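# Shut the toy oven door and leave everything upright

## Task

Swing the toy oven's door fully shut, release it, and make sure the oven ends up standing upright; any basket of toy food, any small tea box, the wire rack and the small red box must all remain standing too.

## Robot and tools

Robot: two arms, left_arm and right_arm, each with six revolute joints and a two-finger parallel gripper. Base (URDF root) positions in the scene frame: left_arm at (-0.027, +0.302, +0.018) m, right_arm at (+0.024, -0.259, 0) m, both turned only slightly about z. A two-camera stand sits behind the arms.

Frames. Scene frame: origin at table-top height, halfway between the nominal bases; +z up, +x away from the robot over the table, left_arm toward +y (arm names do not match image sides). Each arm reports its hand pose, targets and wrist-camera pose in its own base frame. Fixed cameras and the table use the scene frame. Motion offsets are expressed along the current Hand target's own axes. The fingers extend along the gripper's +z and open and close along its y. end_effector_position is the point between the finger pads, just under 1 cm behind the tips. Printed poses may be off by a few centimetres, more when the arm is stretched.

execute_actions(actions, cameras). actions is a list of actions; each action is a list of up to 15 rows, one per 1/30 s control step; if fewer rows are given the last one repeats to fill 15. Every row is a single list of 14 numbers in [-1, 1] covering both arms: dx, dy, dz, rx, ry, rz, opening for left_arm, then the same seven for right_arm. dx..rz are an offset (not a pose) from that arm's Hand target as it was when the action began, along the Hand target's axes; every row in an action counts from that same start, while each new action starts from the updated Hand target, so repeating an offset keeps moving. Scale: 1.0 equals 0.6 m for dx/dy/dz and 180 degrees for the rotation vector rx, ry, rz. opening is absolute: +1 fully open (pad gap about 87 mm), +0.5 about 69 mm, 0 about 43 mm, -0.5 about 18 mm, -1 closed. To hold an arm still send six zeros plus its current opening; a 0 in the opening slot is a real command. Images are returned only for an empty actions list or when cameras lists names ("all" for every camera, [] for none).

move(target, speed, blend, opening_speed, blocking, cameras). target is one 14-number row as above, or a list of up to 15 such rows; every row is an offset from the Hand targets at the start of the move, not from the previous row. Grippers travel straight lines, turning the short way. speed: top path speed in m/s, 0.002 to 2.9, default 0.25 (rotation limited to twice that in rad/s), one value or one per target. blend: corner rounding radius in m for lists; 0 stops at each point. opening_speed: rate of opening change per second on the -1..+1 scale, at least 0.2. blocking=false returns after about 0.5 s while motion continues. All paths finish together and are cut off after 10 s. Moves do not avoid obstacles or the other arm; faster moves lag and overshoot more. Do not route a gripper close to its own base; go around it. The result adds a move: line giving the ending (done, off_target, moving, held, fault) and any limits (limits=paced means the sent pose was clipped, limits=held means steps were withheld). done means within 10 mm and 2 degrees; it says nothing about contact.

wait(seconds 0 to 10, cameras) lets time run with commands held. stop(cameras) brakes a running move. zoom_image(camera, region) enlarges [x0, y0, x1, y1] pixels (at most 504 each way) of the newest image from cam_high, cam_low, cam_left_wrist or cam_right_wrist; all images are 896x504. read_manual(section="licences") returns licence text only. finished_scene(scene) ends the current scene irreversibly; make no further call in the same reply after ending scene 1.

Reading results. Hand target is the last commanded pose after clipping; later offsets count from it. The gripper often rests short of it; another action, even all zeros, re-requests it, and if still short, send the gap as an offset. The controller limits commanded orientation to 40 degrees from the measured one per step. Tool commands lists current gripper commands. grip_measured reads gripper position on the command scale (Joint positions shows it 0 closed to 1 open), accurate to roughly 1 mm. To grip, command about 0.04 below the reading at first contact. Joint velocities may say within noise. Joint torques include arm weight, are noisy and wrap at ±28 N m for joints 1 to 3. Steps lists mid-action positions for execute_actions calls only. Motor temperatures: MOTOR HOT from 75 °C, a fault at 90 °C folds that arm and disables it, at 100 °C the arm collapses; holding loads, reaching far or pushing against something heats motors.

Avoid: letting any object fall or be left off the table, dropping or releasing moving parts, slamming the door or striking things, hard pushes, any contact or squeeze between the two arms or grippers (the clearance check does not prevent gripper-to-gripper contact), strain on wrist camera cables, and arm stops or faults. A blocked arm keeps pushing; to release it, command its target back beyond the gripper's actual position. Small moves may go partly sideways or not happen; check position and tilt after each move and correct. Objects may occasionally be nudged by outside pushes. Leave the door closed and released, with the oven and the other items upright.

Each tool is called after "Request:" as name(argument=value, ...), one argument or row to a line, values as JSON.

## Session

Request:
execute_actions(
  actions=[],
)

Request:
zoom_image(
  camera="cam_low",
  region=[370, 220, 570, 350],
)

Scene clock: 0.00 s.
left_arm: end_effector_position=(+0.2687, -0.0904, +0.1377) grip_measured=+0.982 end_effector_quat_wxyz=(+0.595, -0.009, +0.801, +0.062) | right_arm: end_effector_position=(+0.2048, +0.1500, +0.1997) grip_measured=+1.000 end_effector_quat_wxyz=(+0.482, +0.138, +0.818, +0.280)
Joint positions: left_arm=[-0.778 0.852 0.4 0.01 -0.843 -0.247 0.991] | right_arm=[0.777 0.547 0.609 -0.481 0.385 0.86 1]
Joint velocities: within noise
Joint torques (N m): no reading
Motor temperatures (°C): left_arm=[29 34 37 35 31 30 28] | right_arm=[31 37 35 39 31 32 29]
Heat: left arm: 37 °C; right arm: 39 °C.
Hand target: left_arm +0.2723, -0.0928, +0.1485; +0.607, -0.022, +0.793, +0.052 | right_arm +0.2070, +0.1504, +0.2073; +0.490, +0.139, +0.812, +0.284
Tool commands: left_gripper/opening=+1.0 right_gripper/opening=+1.0

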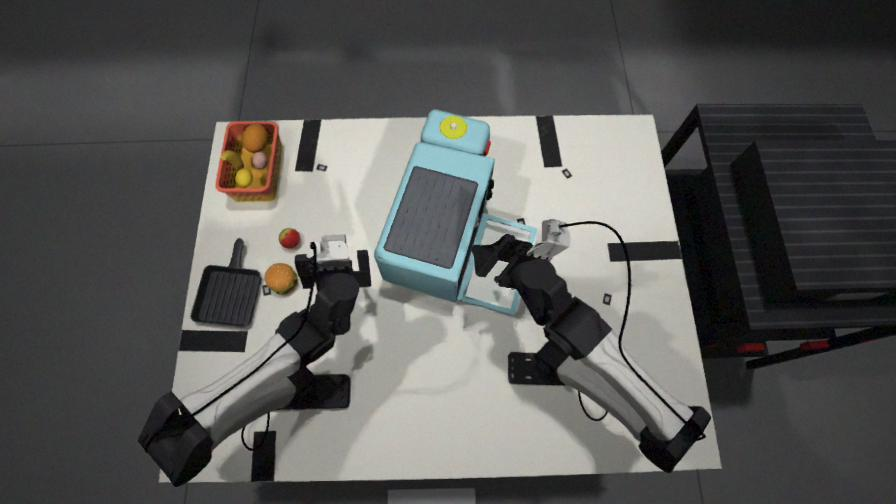

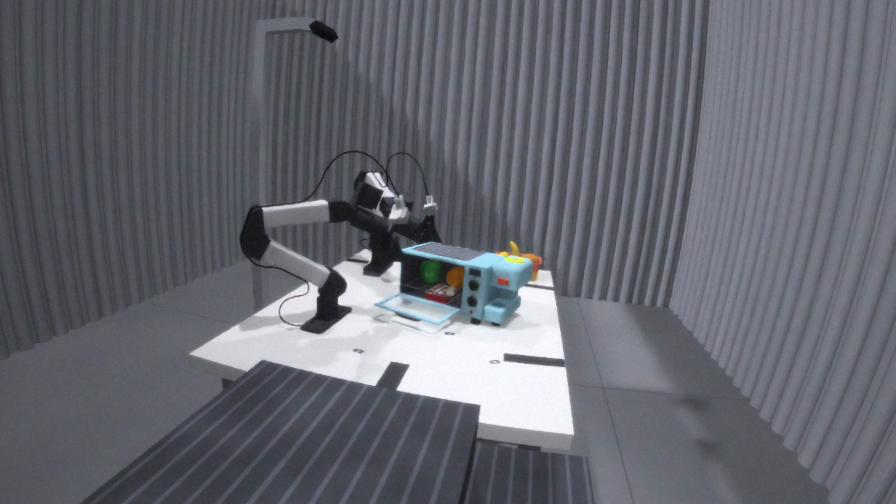

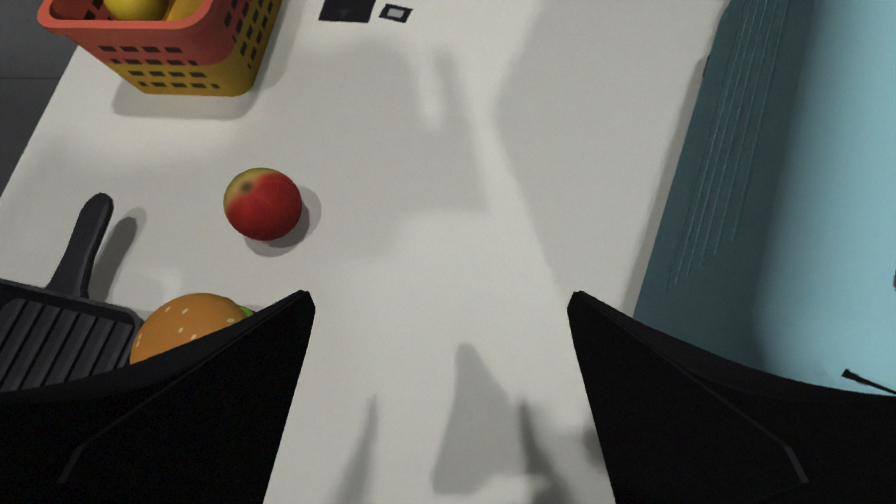

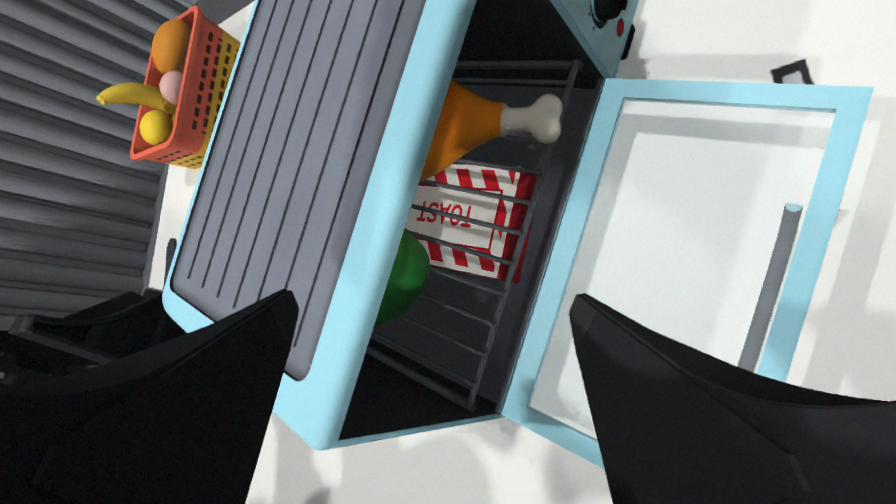

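Scaled by 2.520 from the camera's 896x504 image, which has a finer 1280x720 frame.

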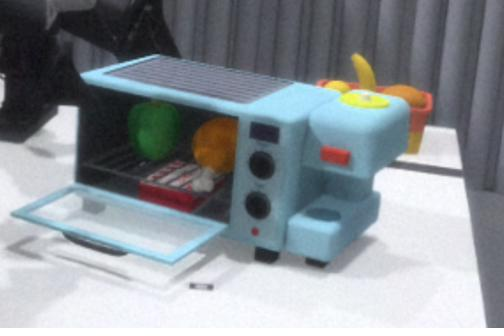

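Request:
move(
  target=[
    [0,0,0,0,0,0,1,-0.152,-0.223,-0.034,-0.02,0.06,0.06,-0.2],
    [0,0,0,0,0,0,1,-0.019,-0.336,0.114,-0.0624,0.1907,0.1779,-0.2],
  ],
  blend=0.03,
  speed=0.3,
  cameras=["cam_high","cam_low","cam_right_wrist"],
)

Request:
zoom_image(
  camera="cam_low",
  region=[370, 230, 490, 330],
)

Scene clock: 5.10 s.
left_arm: end_effector_position=(+0.2687, -0.0904, +0.1377) grip_measured=+0.982 end_effector_quat_wxyz=(+0.595, -0.009, +0.801, +0.062) | right_arm: end_effector_position=(+0.2772, +0.0056, +0.0635) grip_measured=-0.200 end_effector_quat_wxyz=(+0.137, +0.235, +0.823, +0.499)
Joint positions: left_arm=[-0.778 0.852 0.4 0.01 -0.843 -0.247 0.991] | right_arm=[-0.571 1.794 0.905 -0.73 -1.088 -0.044 0.4]
Joint torques (N m): left_arm=[0.4 -1.8 9.18 1.56 -0.22 0.1] | right_arm=[0.05 -5.5 7.91 0.09 -0.71 -0.25]
Heat: left arm: 38 °C; right arm: 40 °C.
Hand target: left_arm +0.2723, -0.0928, +0.1485; +0.607, -0.022, +0.793, +0.052 | right_arm +0.2833, +0.0056, +0.0705; +0.148, +0.217, +0.819, +0.510
Off the commanded pose: left_arm 0.012 m, 3 deg | right_arm 0.009 m, 3 deg.
move: off_target (left_arm, right_arm)
Images, in order (width x height): cam_high 896x504, cam_low 896x504, cam_right_wrist 896x504.

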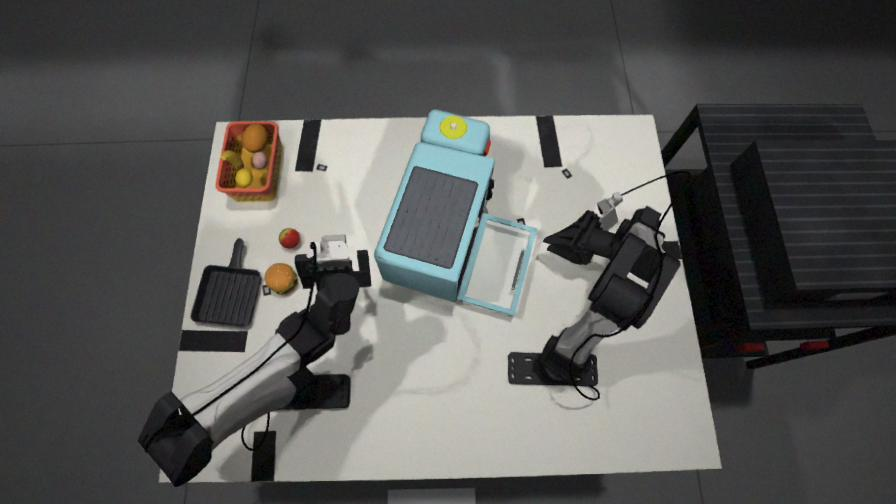

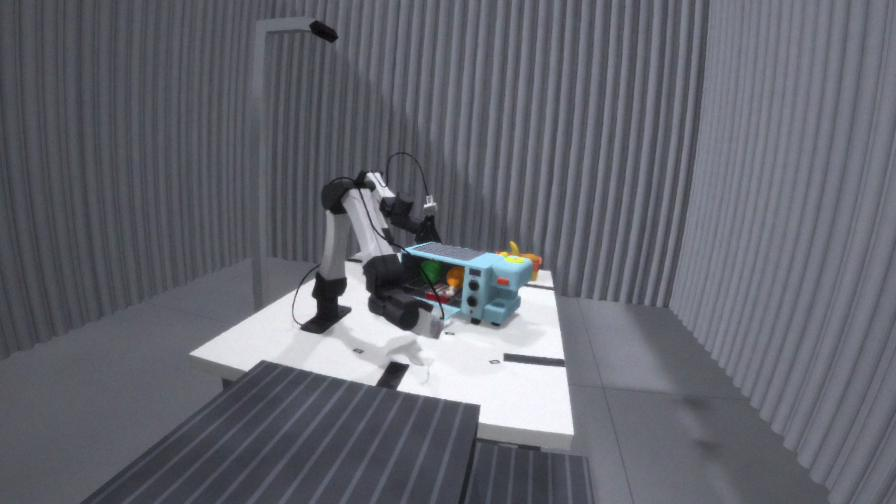

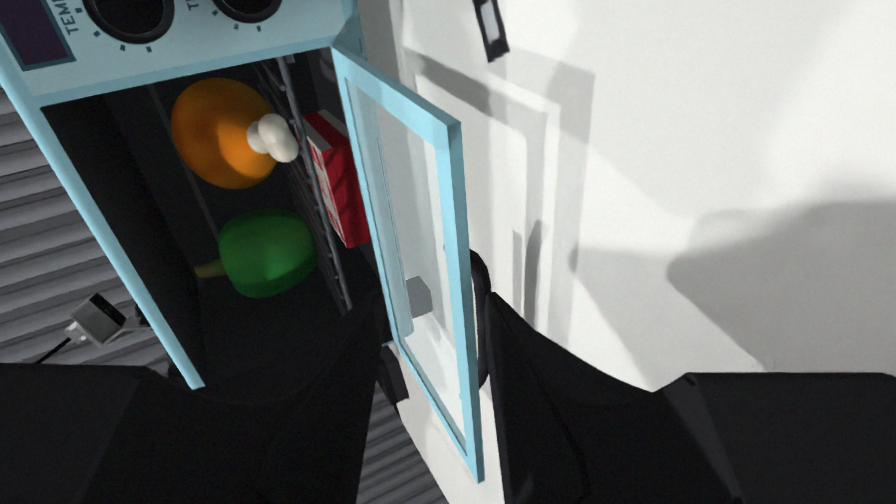

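Scaled by 4.200 from the camera's 896x504 image, which has a finer 1280x720 frame.

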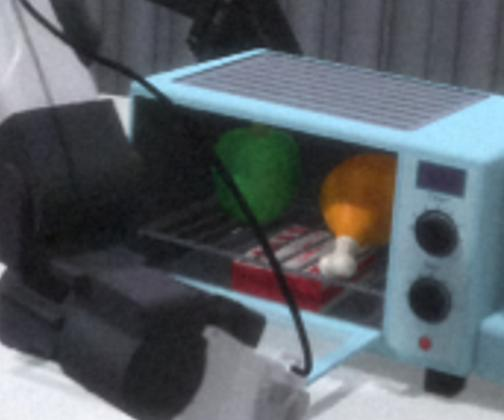

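Request:
move(
  target=[
    [0,0,0,0,0,0,1,-0.002,-0.0533,0.0278,0,0,0,-0.2],
    [0,0,0,0,0,0,1,0.0223,-0.025,0.0887,0,0,0,-0.2],
  ],
  blend=0.005,
  speed=0.1,
  cameras=["cam_high","cam_right_wrist"],
)

Scene clock: 8.00 s.
left_arm: end_effector_position=(+0.2687, -0.0904, +0.1377) grip_measured=+0.982 end_effector_quat_wxyz=(+0.595, -0.009, +0.801, +0.062) | right_arm: end_effector_position=(+0.2885, +0.0483, +0.0273) grip_measured=-0.200 end_effector_quat_wxyz=(+0.124, +0.230, +0.820, +0.510)
Joint positions: left_arm=[-0.778 0.852 0.4 0.01 -0.843 -0.247 0.991] | right_arm=[-0.416 1.843 0.749 -0.288 -1.095 0.246 0.4]
Joint torques (N m): left_arm=[0.32 -1.69 9.07 1.59 -0.24 0.1] | right_arm=[-0.21 -9.21 3.69 1.21 -0.45 0.25]
Heat: left arm: 39 °C; right arm: 40 °C.
Hand target: left_arm +0.2723, -0.0928, +0.1485; +0.607, -0.022, +0.793, +0.052 | right_arm +0.2933, +0.0478, +0.0335; +0.148, +0.217, +0.819, +0.510
Off the commanded pose: left_arm 0.012 m, 3 deg | right_arm 0.008 m, 3 deg.
move: off_target (left_arm, right_arm)
Images, in order (width x height): cam_high 896x504, cam_right_wrist 896x504.

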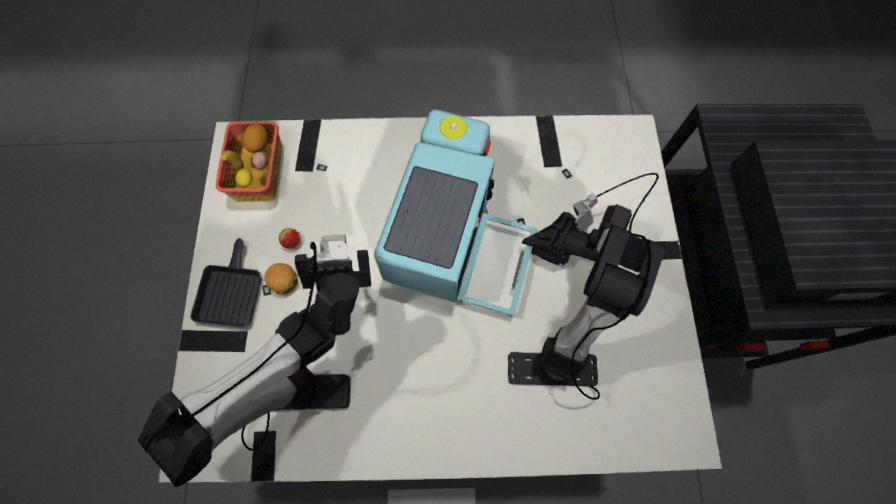

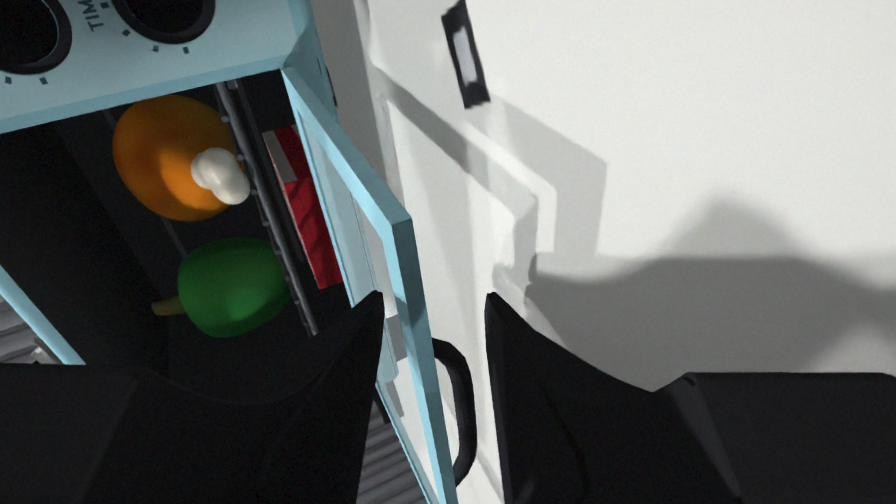

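Request:
move(
  target=[
    [0,0,0,0,0,0,1,-0.002,0.075,-0.0365,0,0,0,-0.2],
    [0,0,0,0,0,0,1,0.0043,0.155,-0.0543,0,0,0,-0.2],
    [0,0,0,0,0,0,1,0.0157,0.2015,-0.0397,-0.156,0,0,-0.2],
    [0,0,0,0,0,0,1,0.0338,0.2437,-0.0033,-0.156,0,0,-0.2],
  ],
  blend=0.01,
  speed=[0.1,0.1,0.15,0.08],
  cameras=["cam_high","cam_low","cam_right_wrist"],
)

Request:
zoom_image(
  camera="cam_low",
  region=[370, 230, 490, 330],
)

Scene clock: 14.40 s.
left_arm: end_effector_position=(+0.2687, -0.0904, +0.1377) grip_measured=+0.982 end_effector_quat_wxyz=(+0.595, -0.009, +0.801, +0.062) | right_arm: end_effector_position=(+0.3038, +0.1114, +0.1630) grip_measured=-0.200 end_effector_quat_wxyz=(+0.174, +0.186, +0.679, +0.689)
Joint positions: left_arm=[-0.778 0.852 0.4 0.01 -0.843 -0.247 0.991] | right_arm=[-0.239 1.715 0.441 1.307 -1.295 1.624 0.4]
Joint torques (N m): left_arm=[0.4 -1.72 9.14 1.59 -0.25 0.1] | right_arm=[0.16 -4.42 3.7 2.48 0.22 0.25]
Heat: left arm: 39 °C; right arm: 42 °C.
Hand target: left_arm +0.2723, -0.0928, +0.1485; +0.607, -0.022, +0.793, +0.052 | right_arm +0.3050, +0.1128, +0.1656; +0.196, +0.175, +0.671, +0.694
Off the commanded pose: left_arm 0.012 m, 3 deg | right_arm 0.003 m, 3 deg.
move: off_target (left_arm, right_arm)
Images, in order (width x height): cam_high 896x504, cam_low 896x504, cam_right_wrist 896x504.

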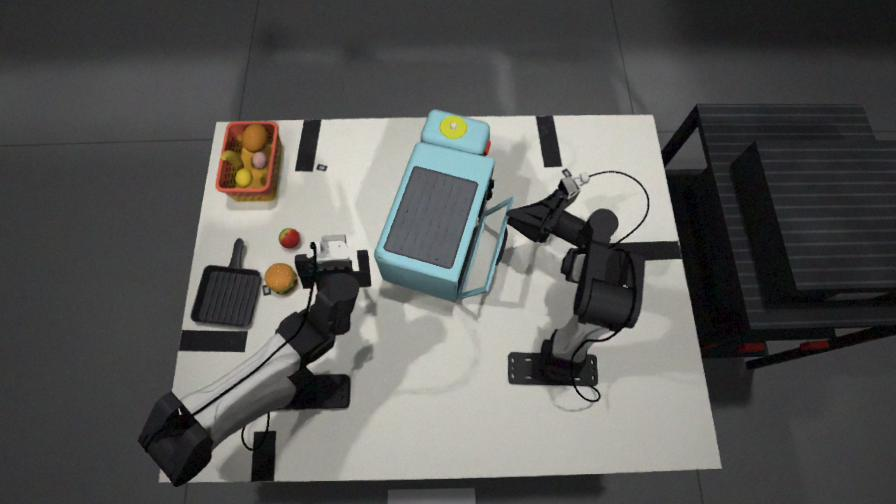

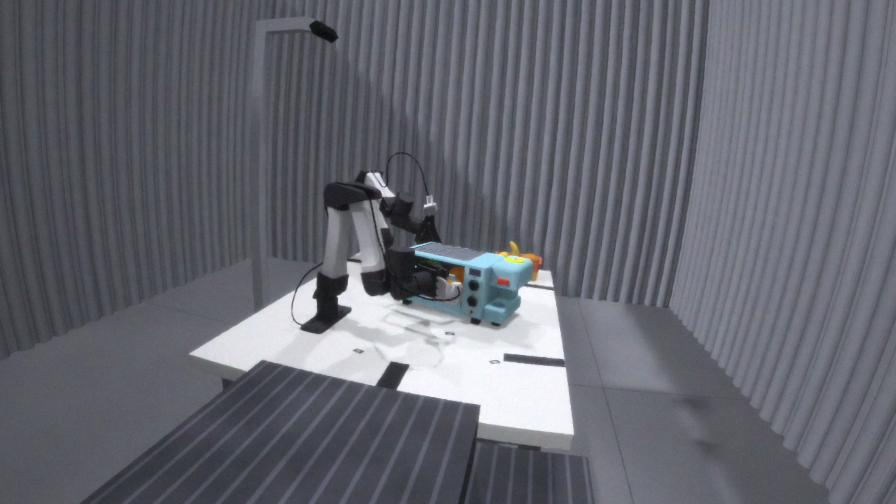

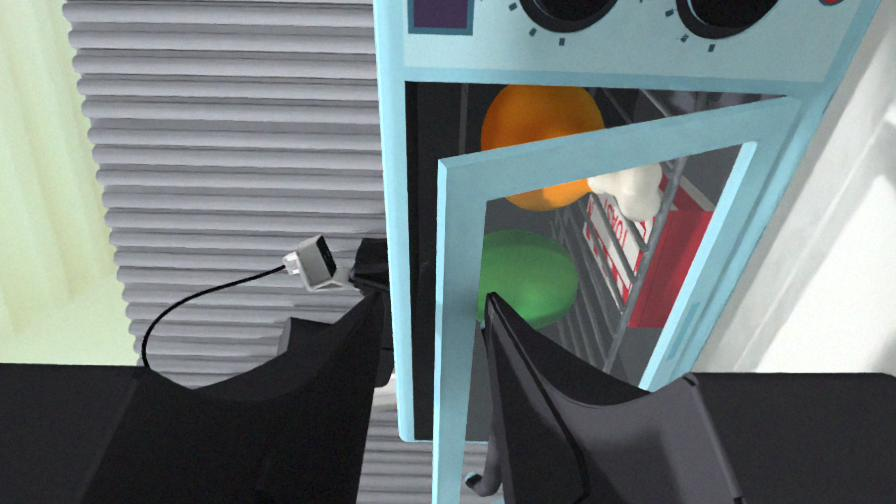

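Scaled by 4.200 from the camera's 896x504 image, which has a finer 1280x720 frame.

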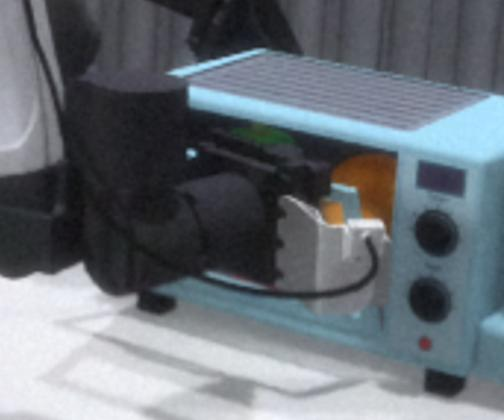

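Request:
move(
  target=[
    [0,0,0,0,0,0,1,-0.0086,0,-0.0234,0,0,0,-0.2],
    [0,0,0,0,0,0,1,-0.0086,-0.0117,-0.0234,0,0,0,-1],
    [0,0,0,0,0,0,1,0.011,0.002,0.03,0,0,0,-1],
    [0,0,0,0,0,0,1,0.0286,0.0083,0.0779,0,0,0,-1],
    [0,0,0,0,0,0,1,-0.0286,0.005,-0.0779,0,0,0,-1],
  ],
  blend=[0,0,0.01,0,0],
  speed=[0.1,0.1,0.1,0.08,0.15],
  cameras=["cam_high","cam_low","cam_right_wrist"],
)

Request:
zoom_image(
  camera="cam_high",
  region=[370, 100, 570, 320],
)

Scene clock: 21.27 s.
left_arm: end_effector_position=(+0.2687, -0.0904, +0.1377) grip_measured=+0.982 end_effector_quat_wxyz=(+0.595, -0.009, +0.801, +0.062) | right_arm: end_effector_position=(+0.2943, +0.0654, +0.1612) grip_measured=-0.979 end_effector_quat_wxyz=(+0.172, +0.206, +0.673, +0.690)
Joint positions: left_arm=[-0.778 0.852 0.4 0.01 -0.843 -0.247 0.991] | right_arm=[-0.418 1.755 0.44 1.396 -1.447 1.705 0.01]
Joint torques (N m): left_arm=[0.47 -1.5 9.18 1.56 -0.22 0.09] | right_arm=[-0.53 -4.45 6.16 2.36 -0.1 0.23]
Heat: left arm: 40 °C; right arm: 43 °C.
Hand target: left_arm +0.2723, -0.0928, +0.1485; +0.607, -0.022, +0.793, +0.052 | right_arm +0.2960, +0.0637, +0.1671; +0.196, +0.175, +0.671, +0.694
Off the commanded pose: left_arm 0.012 m, 3 deg | right_arm 0.006 m, 5 deg.
move: off_target (left_arm, right_arm); target 2's new opening was sent with right_arm's hand 0.004 m and 3 deg from that target
Images, in order (width x height): cam_high 896x504, cam_low 896x504, cam_right_wrist 896x504.

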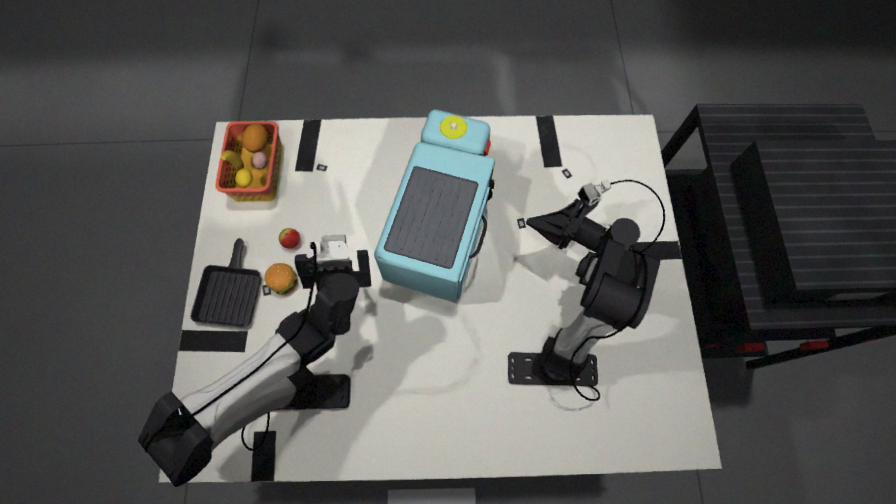

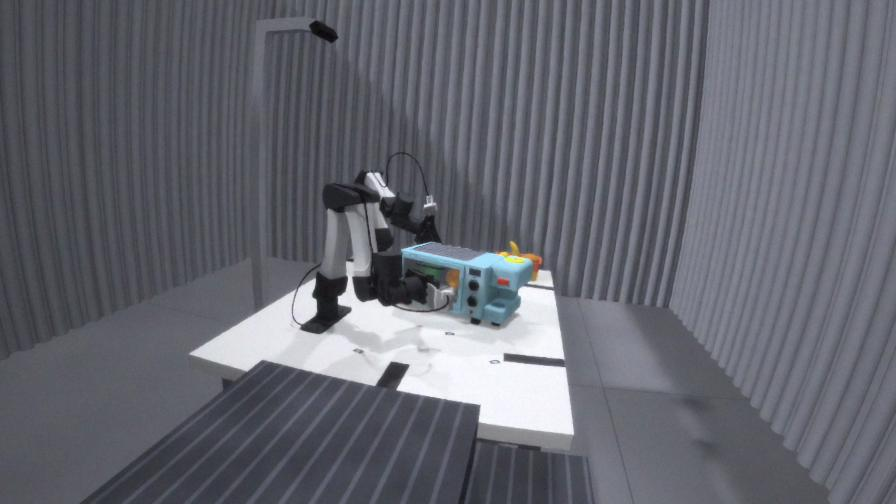

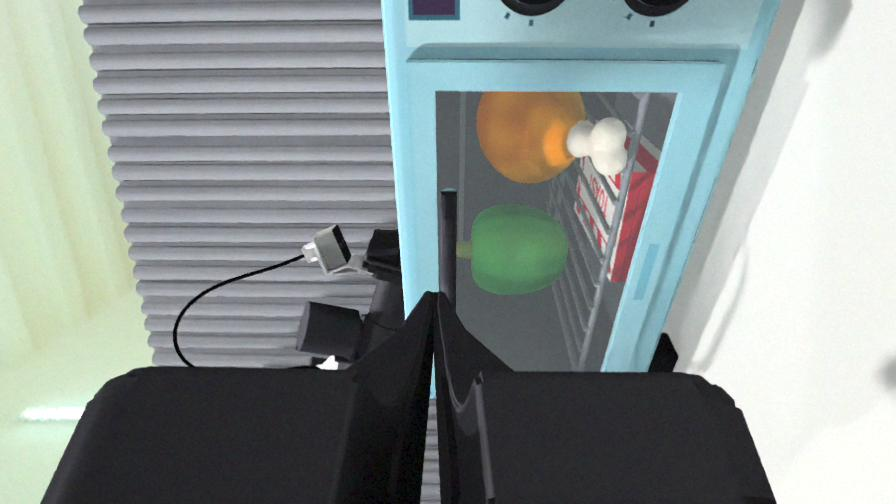

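Scaled by 2.291 from the camera's 896x504 image, which has a finer 1280x720 frame.

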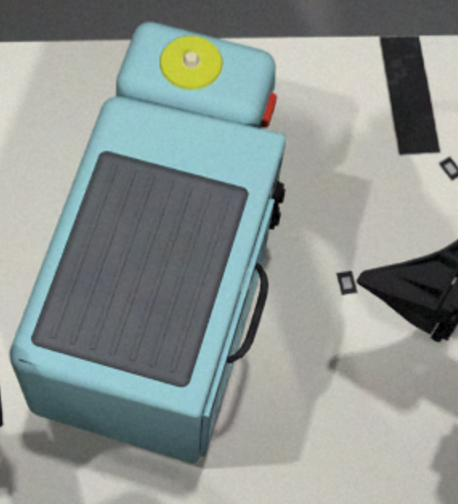

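Request:
move(
  target=[
    [0,0,0,0,0,0,1,0.0486,0,0.131,0,0,0,-1],
    [0,0,0,0,0,0,1,0.0629,0,0.171,0,0,0,-1],
  ],
  blend=0.01,
  speed=[0.2,0.06],
  cameras=["cam_high","cam_right_wrist"],
)

Request:
zoom_image(
  camera="cam_high",
  region=[370, 100, 570, 320],
)

Scene clock: 23.17 s.
left_arm: end_effector_position=(+0.2687, -0.0904, +0.1377) grip_measured=+0.982 end_effector_quat_wxyz=(+0.595, -0.009, +0.801, +0.062) | right_arm: end_effector_position=(+0.3063, +0.1654, +0.1691) grip_measured=-0.979 end_effector_quat_wxyz=(+0.169, +0.172, +0.670, +0.702)
Joint positions: left_arm=[-0.778 0.852 0.4 0.01 -0.843 -0.247 0.991] | right_arm=[-0.034 1.739 0.44 1.396 -1.117 1.673 0.01]
Joint torques (N m): left_arm=[0.4 -1.59 9.1 1.58 -0.25 0.08] | right_arm=[1.91 -6.74 5.33 1.27 0.72 -0.46]
Heat: left arm: 41 °C; right arm: 43 °C.
Hand target: left_arm +0.2723, -0.0928, +0.1485; +0.607, -0.022, +0.793, +0.052 | right_arm +0.3153, +0.1713, +0.1703; +0.196, +0.175, +0.671, +0.694
Off the commanded pose: left_arm 0.012 m, 3 deg | right_arm 0.011 m, 3 deg.
move: off_target (left_arm, right_arm)
Images, in order (width x height): cam_high 896x504, cam_right_wrist 896x504.

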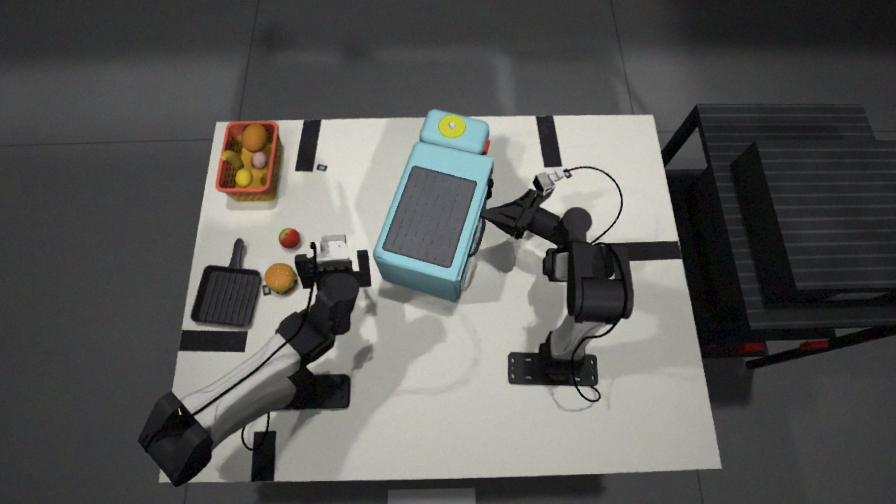

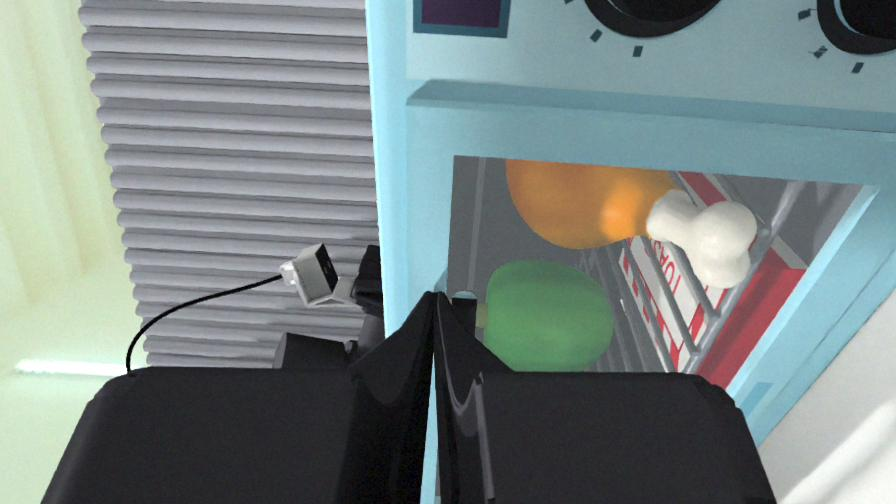

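Scaled by 2.291 from the camera's 896x504 image, which has a finer 1280x720 frame.

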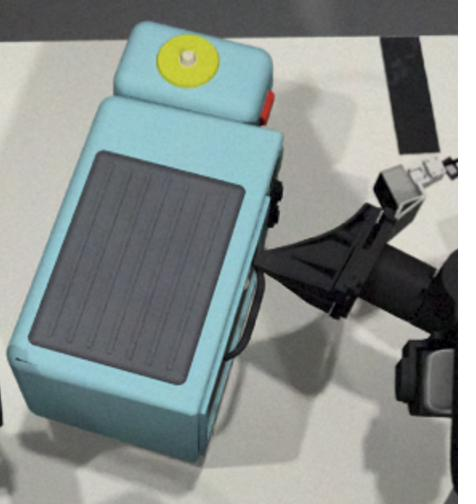

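Request:
move(
  target=[0,0,0,0,0,0,1,-0.05,0,-0.15,0,0,0,-1],
  speed=0.15,
)

Request:
finished_scene(
  scene=3,
)

Scene clock: 25.07 s.
left_arm: end_effector_position=(+0.2687, -0.0904, +0.1377) grip_measured=+0.982 end_effector_quat_wxyz=(+0.595, -0.009, +0.801, +0.062) | right_arm: end_effector_position=(+0.2978, +0.0784, +0.1645) grip_measured=-0.979 end_effector_quat_wxyz=(+0.179, +0.199, +0.673, +0.690)
Joint positions: left_arm=[-0.778 0.852 0.4 0.01 -0.843 -0.247 0.991] | right_arm=[-0.367 1.739 0.435 1.396 -1.396 1.696 0.01]
Joint torques (N m): left_arm=[0.4 -1.55 9.05 1.58 -0.22 0.06] | right_arm=[-0.51 -4.3 4.44 2.39 -0.09 0.24]
Motor temperatures (°C): left_arm=[29 34 41 38 31 30 28] | right_arm=[31 39 36 44 31 32 29]
Heat: left arm: 41 °C; right arm: 44 °C.
Hand target: left_arm +0.2723, -0.0928, +0.1485; +0.607, -0.022, +0.793, +0.052 | right_arm +0.2957, +0.0785, +0.1674; +0.196, +0.175, +0.671, +0.694
Off the commanded pose: left_arm 0.012 m, 3 deg | right_arm 0.004 m, 3 deg.
move: off_target (left_arm, right_arm)

The scene is finished: the task was done.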